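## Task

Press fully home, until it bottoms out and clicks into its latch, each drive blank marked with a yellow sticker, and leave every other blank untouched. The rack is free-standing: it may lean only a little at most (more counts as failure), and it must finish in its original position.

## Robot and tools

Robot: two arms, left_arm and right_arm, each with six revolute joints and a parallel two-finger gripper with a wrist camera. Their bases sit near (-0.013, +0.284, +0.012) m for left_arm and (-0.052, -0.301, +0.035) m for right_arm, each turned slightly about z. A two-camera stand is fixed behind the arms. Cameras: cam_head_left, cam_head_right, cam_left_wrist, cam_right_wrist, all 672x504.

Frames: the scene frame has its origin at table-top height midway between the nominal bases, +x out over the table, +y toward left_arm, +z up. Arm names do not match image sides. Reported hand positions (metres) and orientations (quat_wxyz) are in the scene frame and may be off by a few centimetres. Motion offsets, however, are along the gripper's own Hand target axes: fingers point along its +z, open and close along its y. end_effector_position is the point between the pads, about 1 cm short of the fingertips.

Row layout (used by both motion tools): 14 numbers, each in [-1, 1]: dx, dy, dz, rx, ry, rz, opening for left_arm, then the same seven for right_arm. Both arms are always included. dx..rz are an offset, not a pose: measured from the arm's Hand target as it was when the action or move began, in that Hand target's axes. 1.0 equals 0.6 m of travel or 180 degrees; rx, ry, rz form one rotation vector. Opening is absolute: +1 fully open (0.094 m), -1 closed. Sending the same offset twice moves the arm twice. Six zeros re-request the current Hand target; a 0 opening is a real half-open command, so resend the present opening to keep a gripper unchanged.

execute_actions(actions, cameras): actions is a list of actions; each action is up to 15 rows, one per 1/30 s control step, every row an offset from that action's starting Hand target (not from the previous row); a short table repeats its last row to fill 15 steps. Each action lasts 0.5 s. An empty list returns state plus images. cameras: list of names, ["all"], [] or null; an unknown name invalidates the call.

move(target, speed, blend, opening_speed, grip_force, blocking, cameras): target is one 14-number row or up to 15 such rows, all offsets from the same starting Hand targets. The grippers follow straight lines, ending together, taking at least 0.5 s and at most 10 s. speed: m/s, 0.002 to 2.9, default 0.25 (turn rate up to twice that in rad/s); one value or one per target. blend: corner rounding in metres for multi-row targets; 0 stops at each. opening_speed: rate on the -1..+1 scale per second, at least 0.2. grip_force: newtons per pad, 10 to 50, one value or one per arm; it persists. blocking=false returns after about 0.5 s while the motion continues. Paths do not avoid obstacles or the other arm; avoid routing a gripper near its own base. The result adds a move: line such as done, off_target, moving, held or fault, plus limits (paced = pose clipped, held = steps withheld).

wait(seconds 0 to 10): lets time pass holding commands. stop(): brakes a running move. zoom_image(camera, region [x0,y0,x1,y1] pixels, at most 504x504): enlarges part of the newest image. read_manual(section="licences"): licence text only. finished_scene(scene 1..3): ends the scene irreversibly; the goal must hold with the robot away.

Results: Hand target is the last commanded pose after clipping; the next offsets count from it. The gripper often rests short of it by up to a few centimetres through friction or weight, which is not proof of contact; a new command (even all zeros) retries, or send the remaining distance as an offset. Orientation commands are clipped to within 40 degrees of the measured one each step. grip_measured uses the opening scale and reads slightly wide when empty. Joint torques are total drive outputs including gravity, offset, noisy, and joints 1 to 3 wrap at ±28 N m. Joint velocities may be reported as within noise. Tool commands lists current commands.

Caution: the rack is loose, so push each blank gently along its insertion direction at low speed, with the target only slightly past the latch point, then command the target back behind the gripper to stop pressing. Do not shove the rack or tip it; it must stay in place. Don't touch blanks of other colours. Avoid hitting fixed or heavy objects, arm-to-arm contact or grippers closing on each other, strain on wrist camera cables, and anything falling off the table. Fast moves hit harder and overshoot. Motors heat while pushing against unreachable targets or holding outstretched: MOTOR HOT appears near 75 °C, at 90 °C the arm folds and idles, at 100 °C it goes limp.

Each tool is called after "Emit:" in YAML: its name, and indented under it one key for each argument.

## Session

Emit:
execute_actions:
  actions: []

Emit:
zoom_image:
  camera: "cam_head_right"
  region: [190, 60, 510, 240]

Scene clock: 0.00 s.
left_arm: end_effector_position=(+0.3172, +0.2883, +0.3071) grip_measured=+1.000 end_effector_quat_wxyz=(+0.478, -0.116, +0.791, -0.364) | right_arm: end_effector_position=(+0.2194, -0.3113, +0.3402) grip_measured=+1.000 end_effector_quat_wxyz=(+0.569, +0.170, +0.783, +0.184)
Joint positions: left_arm=[0.496 1.041 0.924 -0.35 0.905 -0.418 0.094] | right_arm=[-0.237 0.627 0.815 -0.497 -0.358 0.414 0.094]
Joint velocities: within noise
Joint torques (N m): no reading
Heat: left arm: 29 °C; right arm: 30 °C.
Hand target: left_arm +0.3155, +0.2839, +0.3206; +0.493, -0.095, +0.785, -0.362 | right_arm +0.2186, -0.3117, +0.3463; +0.576, +0.165, +0.780, +0.181
Tool commands: left_gripper/opening=+1.0 right_gripper/opening=+1.0

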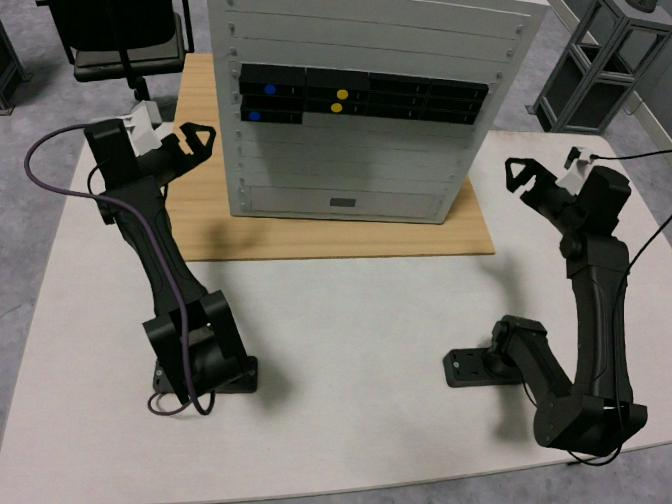

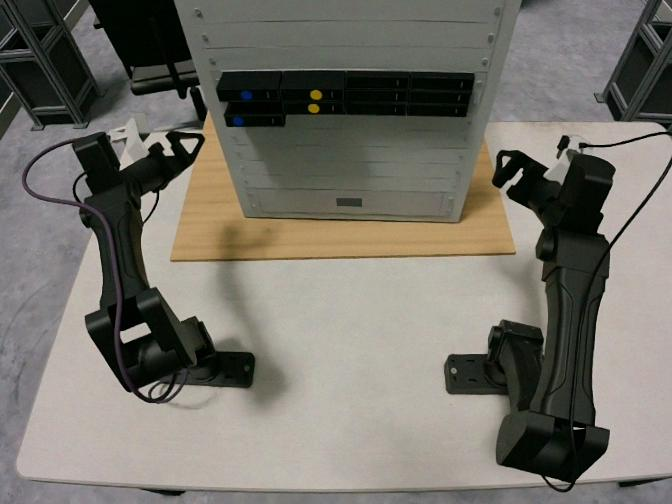

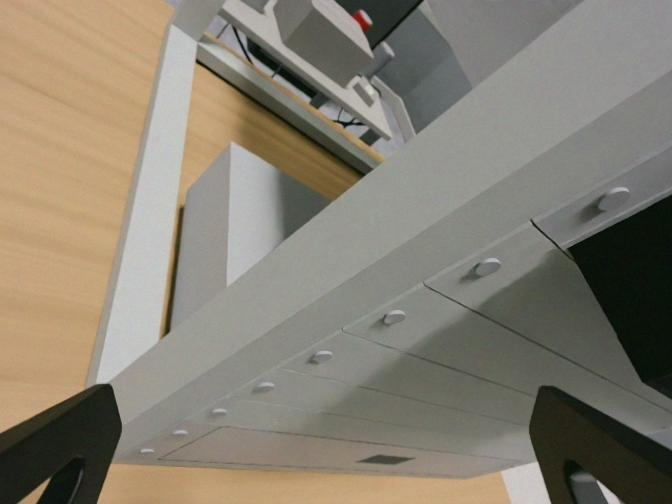

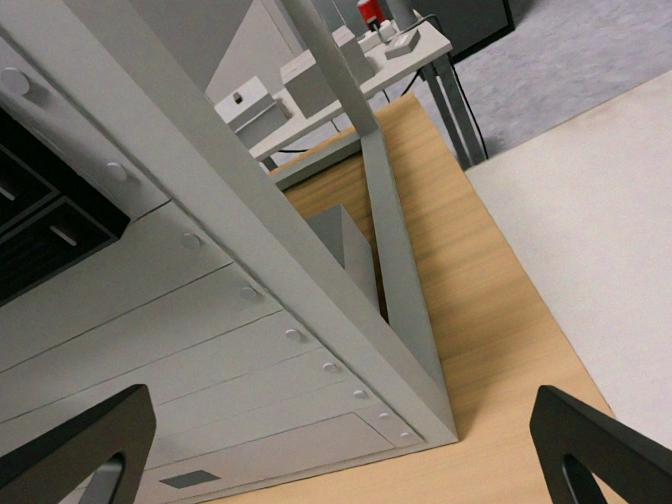

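Scaled by 1.575 from the camera's 672x504 image, which has a finer 960x720 frame.

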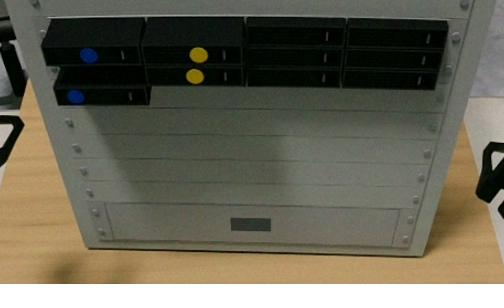

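Emit:
move:
  target:
    - [0.1197,-0.1842,-0.1123,-0.1242,-0.1358,0.2126,-1,0,0,0,0,0,0,1]
    - [0.167,-0.415,0.0315,-0.1242,-0.1358,0.2126,-1,0,0,0,0,0,0,1]
  speed: 0.3
  blend: [0.05,0]
  cameras: ["cam_left_wrist","cam_head_left"]

Scene clock: 5.93 s.
left_arm: end_effector_position=(+0.2260, +0.0359, +0.3916) grip_measured=-0.996 end_effector_quat_wxyz=(+0.697, +0.041, +0.716, +0.014) | right_arm: end_effector_position=(+0.2194, -0.3113, +0.3402) grip_measured=+1.000 end_effector_quat_wxyz=(+0.569, +0.170, +0.783, +0.184)
Joint positions: left_arm=[-1.292 1.212 1.078 0.029 -1.296 -0.024 0] | right_arm=[-0.237 0.627 0.815 -0.497 -0.358 0.414 0.094]
Joint torques (N m): left_arm=[0.91 -3.04 8.01 2.01 -0.2 0.07] | right_arm=[-0.01 0.24 7.34 1.58 -0.08 -0.04]
Heat: left arm: 29 °C; right arm: 31 °C.
Hand target: left_arm +0.2301, +0.0449, +0.4101; +0.707, +0.000, +0.707, +0.000 | right_arm +0.2186, -0.3117, +0.3463; +0.576, +0.165, +0.780, +0.181
Off the commanded pose: left_arm 0.021 m, 5 deg | right_arm 0.006 m, 1 deg.
move: off_target (left_arm)
Images, in order (width x height): cam_head_left 672x504, cam_left_wrist 672x504.

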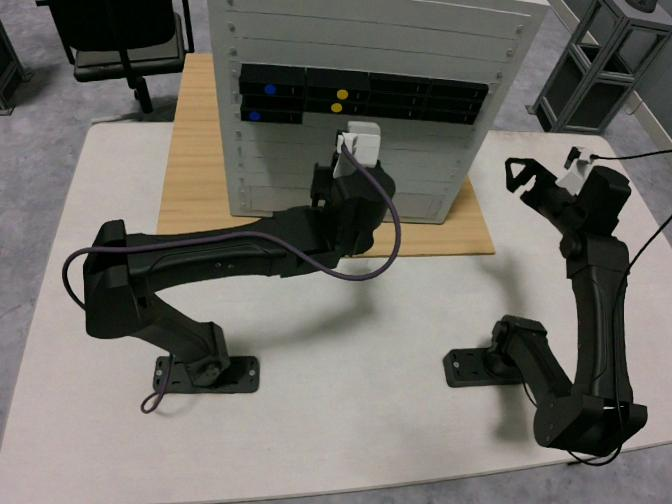

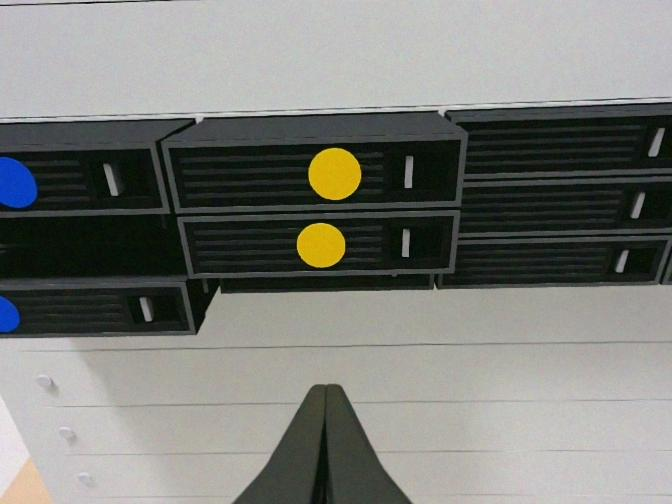

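Emit:
move:
  target: [-0.035,0.004,0.072,0,0,0,-1,0,0,0,0,0,0,1]
  speed: 0.15
  cameras: ["cam_left_wrist"]

Scene clock: 10.00 s.
left_arm: end_effector_position=(+0.2735, +0.0485, +0.4131) grip_measured=-0.996 end_effector_quat_wxyz=(+0.699, +0.013, +0.715, +0.022) | right_arm: end_effector_position=(+0.2194, -0.3113, +0.3402) grip_measured=+1.000 end_effector_quat_wxyz=(+0.569, +0.170, +0.783, +0.184)
Joint positions: left_arm=[-1.111 1.266 1.181 0.029 -1.166 -0.002 0] | right_arm=[-0.237 0.627 0.815 -0.497 -0.358 0.414 0.094]
Joint torques (N m): left_arm=[0.57 -3.28 9.1 1.65 0.16 0.06] | right_arm=[-0.03 0.23 7.32 1.58 -0.09 -0.04]
Heat: left arm: 30 °C; right arm: 31 °C.
Hand target: left_arm +0.2733, +0.0473, +0.4311; +0.707, +0.000, +0.707, +0.000 | right_arm +0.2186, -0.3117, +0.3463; +0.576, +0.165, +0.780, +0.181
Off the commanded pose: left_arm 0.018 m, 3 deg | right_arm 0.006 m, 1 deg.
move: off_target (left_arm)
Images, in order (width x height): cam_left_wrist 672x504.

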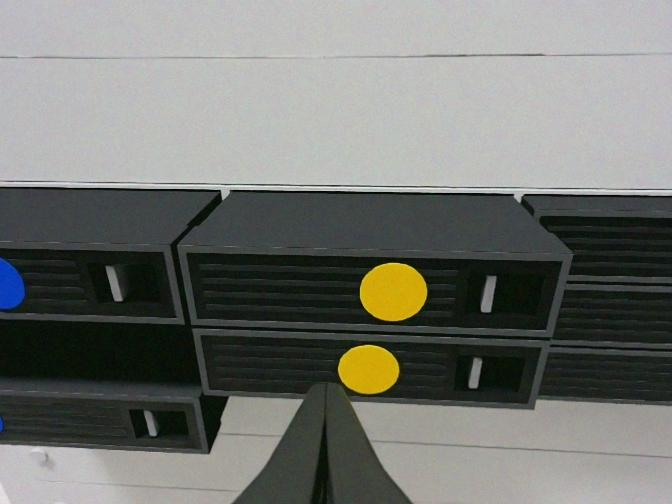

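Emit:
move:
  target:
    - [0,-0.013,0.015,0,0,0,-1,0,0,0,0,0,0,1]
    - [0,-0.013,0.11,0,0,0,-1,0,0,0,0,0,0,1]
  speed: [0.08,0.05]
  blend: [0.003,0]
  cameras: ["cam_left_wrist"]

Scene clock: 12.97 s.
left_arm: end_effector_position=(+0.3344, +0.0390, +0.4054) grip_measured=-0.996 end_effector_quat_wxyz=(+0.689, +0.023, +0.724, +0.029) | right_arm: end_effector_position=(+0.2194, -0.3113, +0.3402) grip_measured=+1.000 end_effector_quat_wxyz=(+0.569, +0.170, +0.783, +0.184)
Joint positions: left_arm=[-0.935 1.409 1.289 0.029 -0.985 -0.002 0] | right_arm=[-0.237 0.627 0.815 -0.497 -0.358 0.414 0.094]
Joint torques (N m): left_arm=[0.77 -4.46 9.28 2.17 0.2 0.05] | right_arm=[-0.05 0.24 7.32 1.59 -0.09 -0.04]
Heat: left arm: 30 °C; right arm: 31 °C.
Hand target: left_arm +0.3393, +0.0395, +0.4310; +0.707, +0.000, +0.707, +0.000 | right_arm +0.2186, -0.3117, +0.3463; +0.576, +0.165, +0.780, +0.181
Off the commanded pose: left_arm 0.026 m, 5 deg | right_arm 0.006 m, 1 deg.
move: off_target (left_arm)
Images, in order (width x height): cam_left_wrist 672x504.

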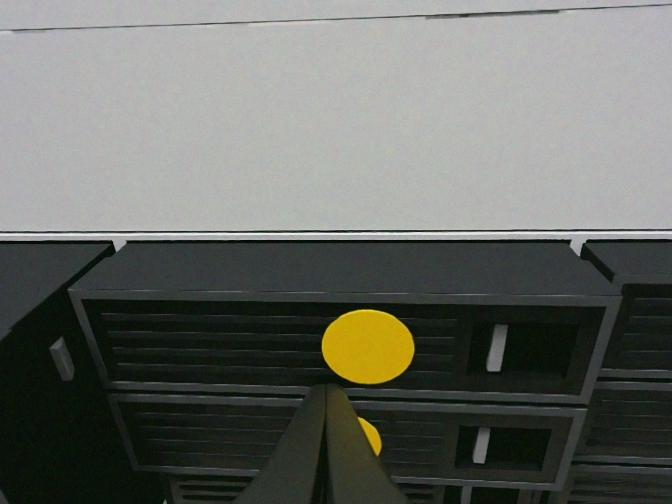

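Emit:
move:
  target: [-0.012,0,0.016,0,0,0,-1,0,0,0,0,0,0,1]
  speed: 0.04
  cameras: ["cam_left_wrist"]

Scene clock: 14.63 s.
left_arm: end_effector_position=(+0.3427, +0.0373, +0.4158) grip_measured=-0.996 end_effector_quat_wxyz=(+0.693, +0.017, +0.720, +0.021) | right_arm: end_effector_position=(+0.2194, -0.3113, +0.3402) grip_measured=+1.000 end_effector_quat_wxyz=(+0.569, +0.170, +0.783, +0.184)
Joint positions: left_arm=[-0.915 1.433 1.336 0.029 -0.963 -0.002 0] | right_arm=[-0.237 0.627 0.815 -0.497 -0.358 0.414 0.094]
Joint torques (N m): left_arm=[1.29 -4.48 9.65 1.92 0.24 0.07] | right_arm=[-0.05 0.25 7.31 1.59 -0.08 -0.04]
Heat: left arm: 30 °C; right arm: 32 °C.
Hand target: left_arm +0.3489, +0.0395, +0.4382; +0.707, +0.000, +0.707, +0.000 | right_arm +0.2186, -0.3117, +0.3463; +0.576, +0.165, +0.780, +0.181
Off the commanded pose: left_arm 0.023 m, 4 deg | right_arm 0.006 m, 1 deg.
move: off_target (left_arm)
Images, in order (width x height): cam_left_wrist 672x504.

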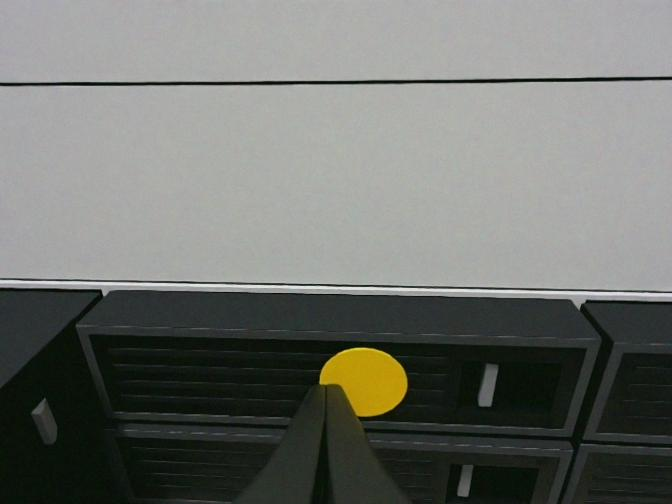

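Emit:
move:
  target: [0,0,0.016,0,0,0,-1,0,0,0,0,0,0,1]
  speed: 0.04
  cameras: ["cam_left_wrist"]

Emit:
move:
  target: [0,0,0.012,0,0,0,-1,0,0,0,0,0,0,1]
  speed: 0.04
  cameras: ["cam_left_wrist"]

Scene clock: 16.27 s.
left_arm: end_effector_position=(+0.3433, +0.0372, +0.4159) grip_measured=-0.996 end_effector_quat_wxyz=(+0.693, +0.017, +0.721, +0.021) | right_arm: end_effector_position=(+0.2194, -0.3113, +0.3402) grip_measured=+1.000 end_effector_quat_wxyz=(+0.569, +0.170, +0.783, +0.184)
Joint positions: left_arm=[-0.913 1.435 1.338 0.029 -0.962 -0.002 0] | right_arm=[-0.237 0.627 0.815 -0.497 -0.358 0.414 0.094]
Joint torques (N m): left_arm=[3.29 -3.23 10.51 1.97 0.47 0.08] | right_arm=[-0.02 0.24 7.32 1.59 -0.08 -0.04]
Heat: left arm: 30 °C; right arm: 32 °C.
Hand target: left_arm +0.3585, +0.0395, +0.4382; +0.707, +0.000, +0.707, +0.000 | right_arm +0.2186, -0.3117, +0.3463; +0.576, +0.165, +0.780, +0.181
Off the commanded pose: left_arm 0.027 m, 4 deg | right_arm 0.006 m, 1 deg.
move: off_target (left_arm)
Images, in order (width x height): cam_left_wrist 672x504.

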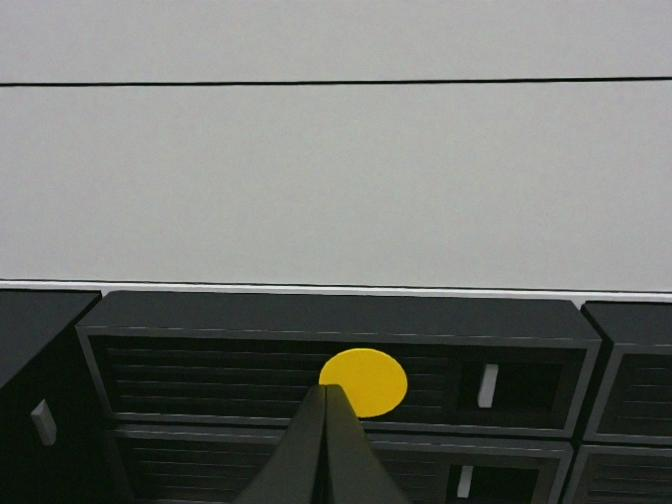

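Scene clock: 17.27 s.
left_arm: end_effector_position=(+0.3435, +0.0369, +0.4159) grip_measured=-0.996 end_effector_quat_wxyz=(+0.693, +0.017, +0.721, +0.022) | right_arm: end_effector_position=(+0.2194, -0.3113, +0.3402) grip_measured=+1.000 end_effector_quat_wxyz=(+0.569, +0.170, +0.783, +0.184)
Joint positions: left_arm=[-0.913 1.436 1.339 0.029 -0.962 -0.001 0] | right_arm=[-0.237 0.627 0.815 -0.497 -0.358 0.414 0.094]
Joint torques (N m): left_arm=[4.78 -2.41 11.15 2.03 0.64 0.09] | right_arm=[-0.03 0.23 7.34 1.58 -0.08 -0.04]
Heat: left arm: 30 °C; right arm: 32 °C.
Hand target: left_arm +0.3657, +0.0395, +0.4382; +0.707, +0.000, +0.707, +0.000 | right_arm +0.2186, -0.3117, +0.3463; +0.576, +0.165, +0.780, +0.181
Off the commanded pose: left_arm 0.032 m, 4 deg | right_arm 0.006 m, 1 deg.
move: off_target (left_arm)
Images, in order (width x height): cam_left_wrist 672x504.

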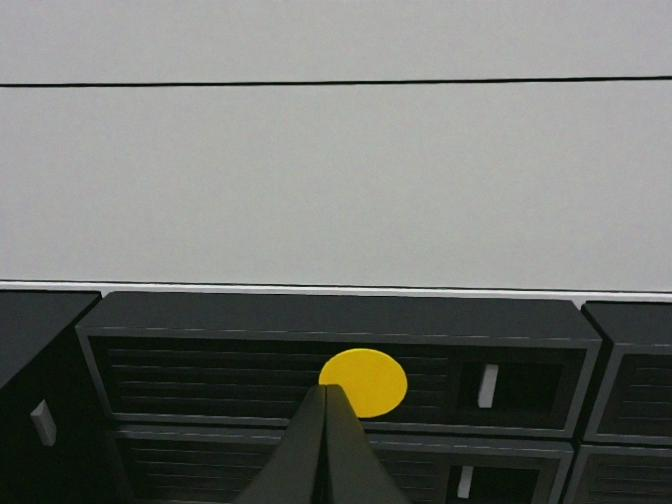

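Emit:
move:
  target: [0,0,-0.17,0,0,0,-1,0,0,0,0,0,0,1]
  speed: 0.2
  cameras: ["cam_left_wrist"]

Scene clock: 19.27 s.
left_arm: end_effector_position=(+0.2666, +0.0312, +0.4344) grip_measured=-0.996 end_effector_quat_wxyz=(+0.706, +0.007, +0.708, -0.001) | right_arm: end_effector_position=(+0.2194, -0.3113, +0.3402) grip_measured=+1.000 end_effector_quat_wxyz=(+0.569, +0.170, +0.783, +0.184)
Joint positions: left_arm=[-1.154 1.311 1.272 0.029 -1.185 -0.001 0] | right_arm=[-0.237 0.627 0.815 -0.497 -0.358 0.414 0.094]
Joint torques (N m): left_arm=[-0.46 -5.23 5.56 1.32 -0.12 0.03] | right_arm=[-0.06 0.24 7.34 1.59 -0.08 -0.05]
Heat: left arm: 31 °C; right arm: 32 °C.
Hand target: left_arm +0.2637, +0.0395, +0.4383; +0.707, +0.000, +0.707, +0.000 | right_arm +0.2186, -0.3117, +0.3463; +0.576, +0.165, +0.780, +0.181
Off the commanded pose: left_arm 0.010 m, 1 deg | right_arm 0.006 m, 1 deg.
move: done
Images, in order (width x height): cam_left_wrist 672x504.

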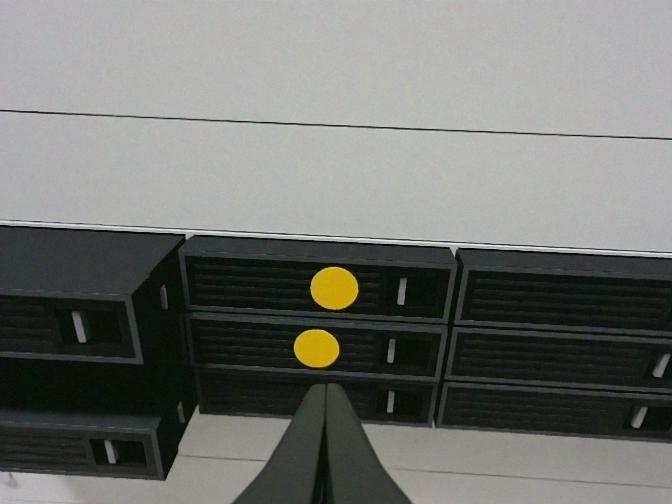

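Emit:
zoom_image:
  camera: "cam_left_wrist"
  region: [360, 220, 540, 440]

Emit:
zoom_image:
  camera: "cam_left_wrist"
  region: [120, 220, 300, 440]

Scaled by 2.291 from the camera's 672x504 image, which has a finer 960x720 frame.

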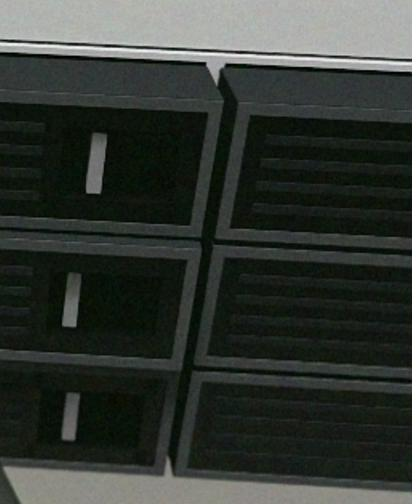

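Scaled by 2.291 from the camera's 672x504 image, which has a finer 960x720 frame.

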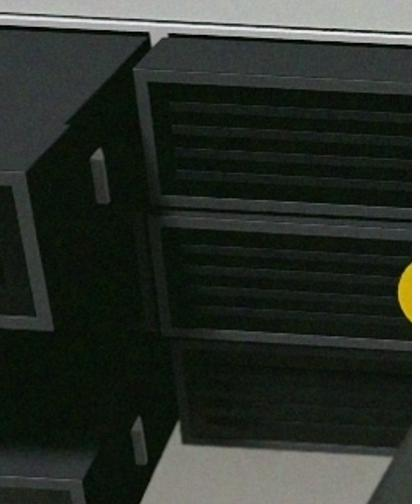

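Emit:
move:
  target:
    - [0.033,0.005,0.06,0,0,0,-1,0,0,0,0,0,0,1]
    - [0.033,0.003,0.145,0,0,0,-1,0,0,0,0,0,0,1]
  speed: [0.12,0.06]
  blend: [0.005,0]
  cameras: ["cam_left_wrist"]

Emit:
move:
  target: [0,0,0.016,0,0,0,-1,0,0,0,0,0,0,1]
  speed: 0.04
  cameras: ["cam_left_wrist"]

Scene clock: 22.27 s.
left_arm: end_effector_position=(+0.3428, +0.0419, +0.3880) grip_measured=-0.996 end_effector_quat_wxyz=(+0.684, +0.027, +0.728, +0.035) | right_arm: end_effector_position=(+0.2194, -0.3113, +0.3402) grip_measured=+1.000 end_effector_quat_wxyz=(+0.569, +0.170, +0.783, +0.184)
Joint positions: left_arm=[-0.907 1.416 1.24 0.067 -0.96 -0.001 0] | right_arm=[-0.237 0.627 0.815 -0.497 -0.358 0.414 0.094]
Joint torques (N m): left_arm=[1.35 -4.34 9.89 2.38 0.28 0.04] | right_arm=[-0.05 0.21 7.32 1.59 -0.08 -0.05]
Heat: left arm: 31 °C; right arm: 32 °C.
Hand target: left_arm +0.3507, +0.0413, +0.4184; +0.707, +0.000, +0.707, +0.000 | right_arm +0.2186, -0.3117, +0.3463; +0.576, +0.165, +0.780, +0.181
Off the commanded pose: left_arm 0.031 m, 6 deg | right_arm 0.006 m, 1 deg.
move: off_target (left_arm)
Images, in order (width x height): cam_left_wrist 672x504.

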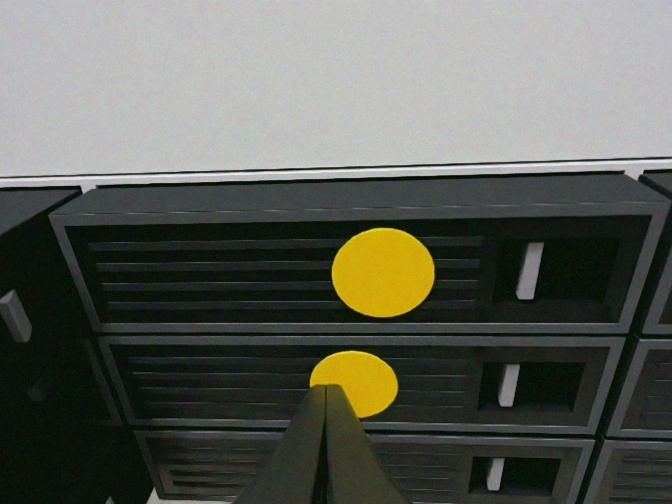

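Scene clock: 23.27 s.
left_arm: end_effector_position=(+0.3431, +0.0416, +0.3887) grip_measured=-0.996 end_effector_quat_wxyz=(+0.684, +0.027, +0.728, +0.035) | right_arm: end_effector_position=(+0.2194, -0.3113, +0.3402) grip_measured=+1.000 end_effector_quat_wxyz=(+0.569, +0.170, +0.783, +0.184)
Joint positions: left_arm=[-0.907 1.418 1.243 0.067 -0.96 -0.001 0] | right_arm=[-0.237 0.627 0.815 -0.497 -0.358 0.414 0.094]
Joint torques (N m): left_arm=[3.26 -3.22 10.7 2.45 0.53 0.08] | right_arm=[-0.05 0.23 7.32 1.58 -0.08 -0.04]
Heat: left arm: 31 °C; right arm: 32 °C.
Hand target: left_arm +0.3603, +0.0413, +0.4184; +0.707, +0.000, +0.707, +0.000 | right_arm +0.2186, -0.3117, +0.3463; +0.576, +0.165, +0.780, +0.181
Off the commanded pose: left_arm 0.034 m, 6 deg | right_arm 0.006 m, 1 deg.
move: off_target (left_arm)
Images, in order (width x height): cam_left_wrist 672x504.

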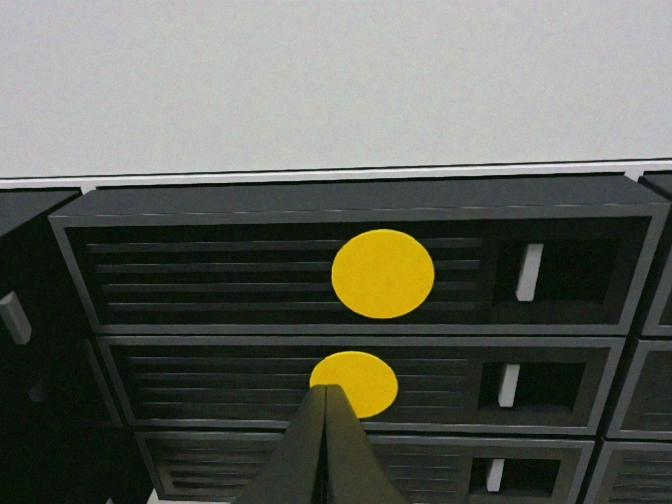

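Emit:
move:
  target:
    - [0,0,-0.05,0,0,0,-1,0,0,0,0,0,0,1]
    - [-0.014,0,-0.04,0,0,0,-1,0,0,0,0,0,0,1]
    - [-0.014,0,0.012,0,0,0,-1,0,0,0,0,0,0,1]
  speed: [0.1,0.06,0.05]
  blend: [0.006,0.004,0]
  cameras: ["cam_left_wrist"]

Emit:
move:
  target: [0,0,-0.17,0,0,0,-1,0,0,0,0,0,0,1]
  speed: 0.2
  cameras: ["all"]

Emit:
zoom_image:
  camera: "cam_left_wrist"
  region: [120, 200, 560, 460]

Scene clock: 25.73 s.
left_arm: end_effector_position=(+0.3435, +0.0380, +0.4058) grip_measured=-0.996 end_effector_quat_wxyz=(+0.693, +0.020, +0.721, +0.019) | right_arm: end_effector_position=(+0.2194, -0.3113, +0.3402) grip_measured=+1.000 end_effector_quat_wxyz=(+0.569, +0.170, +0.783, +0.184)
Joint positions: left_arm=[-0.909 1.424 1.289 0.067 -0.949 0.001 0] | right_arm=[-0.237 0.627 0.815 -0.497 -0.358 0.414 0.094]
Joint torques (N m): left_arm=[5 -2.07 11.03 2.11 0.61 0.06] | right_arm=[-0.03 0.21 7.32 1.58 -0.08 -0.03]
Heat: left arm: 31 °C; right arm: 32 °C.
Hand target: left_arm +0.3675, +0.0413, +0.4268; +0.707, +0.000, +0.707, +0.000 | right_arm +0.2186, -0.3117, +0.3463; +0.576, +0.165, +0.780, +0.181
Off the commanded pose: left_arm 0.032 m, 4 deg | right_arm 0.006 m, 1 deg.
move: off_target (left_arm); blend cut to 0.0052 m at target 1
Images, in order (width x height): cam_left_wrist 672x504.

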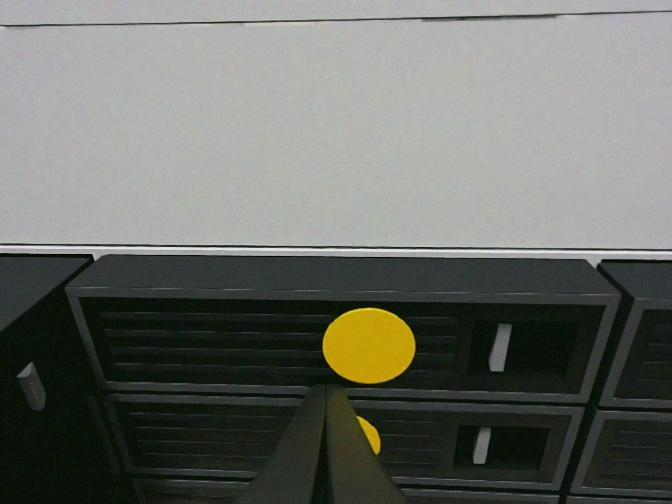

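Scene clock: 27.20 s.
left_arm: end_effector_position=(+0.2681, +0.0322, +0.4222) grip_measured=-0.996 end_effector_quat_wxyz=(+0.705, +0.010, +0.709, -0.001) | right_arm: end_effector_position=(+0.2194, -0.3113, +0.3402) grip_measured=+1.000 end_effector_quat_wxyz=(+0.569, +0.170, +0.783, +0.184)
Joint positions: left_arm=[-1.147 1.298 1.217 0.067 -1.173 0.001 0] | right_arm=[-0.237 0.627 0.815 -0.497 -0.358 0.414 0.094]
Joint torques (N m): left_arm=[-0.36 -5.22 5.65 1.39 -0.12 0.02] | right_arm=[-0.05 0.23 7.32 1.58 -0.08 -0.04]
Heat: left arm: 31 °C; right arm: 32 °C.
Hand target: left_arm +0.2655, +0.0413, +0.4269; +0.707, +0.000, +0.707, +0.000 | right_arm +0.2186, -0.3117, +0.3463; +0.576, +0.165, +0.780, +0.181
Off the commanded pose: left_arm 0.011 m, 1 deg | right_arm 0.006 m, 1 deg.
move: off_target (left_arm)

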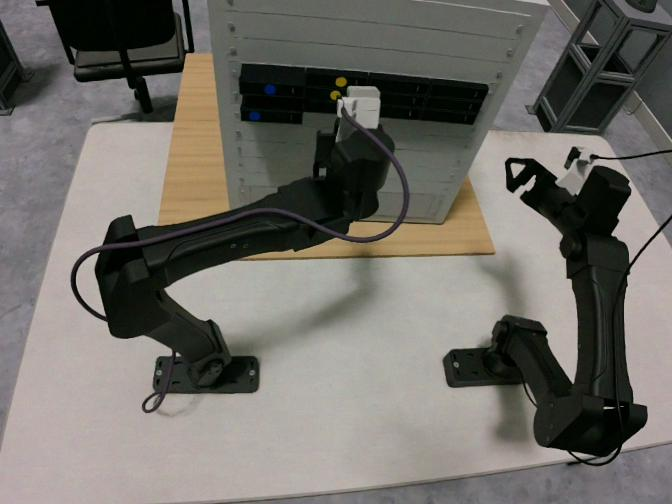

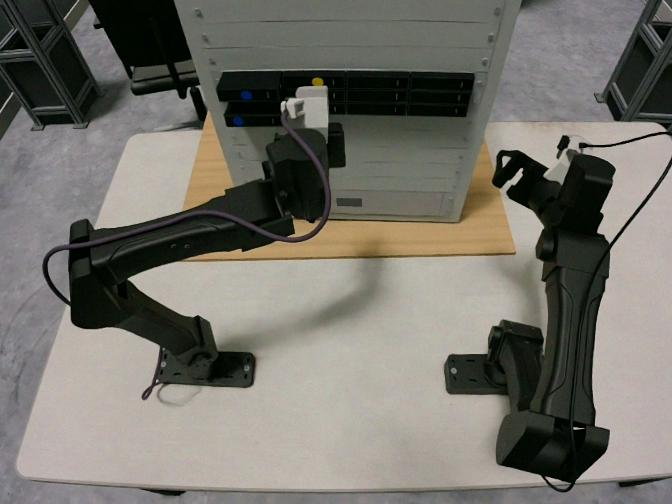

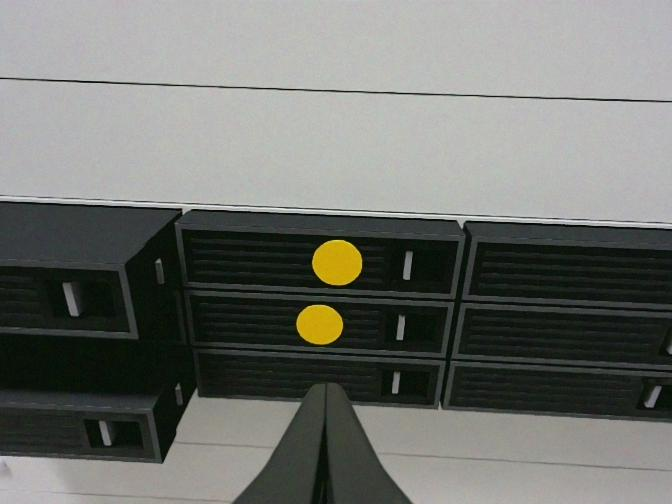

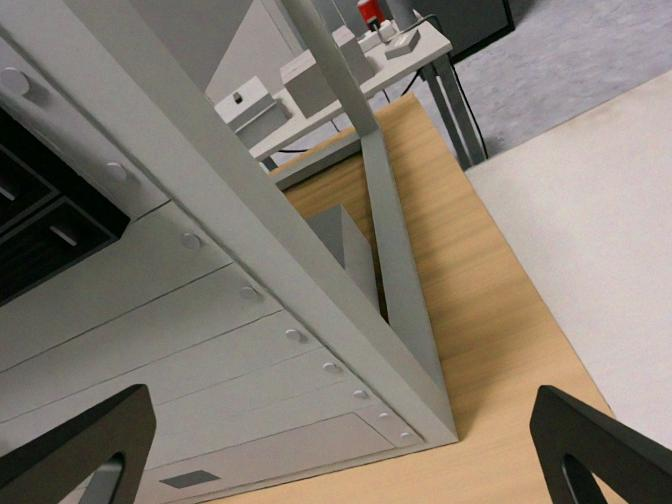

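Scaled by 1.145 from the camera's 672x504 image, which has a finer 960x720 frame.

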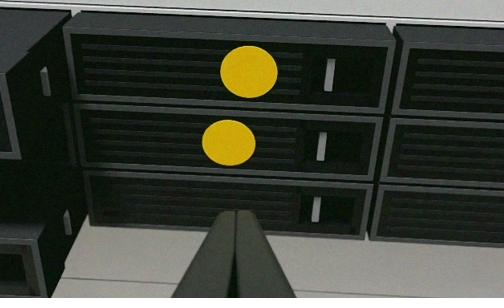

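Emit:
finished_scene:
  scene: 2

The scene is finished: the task was done.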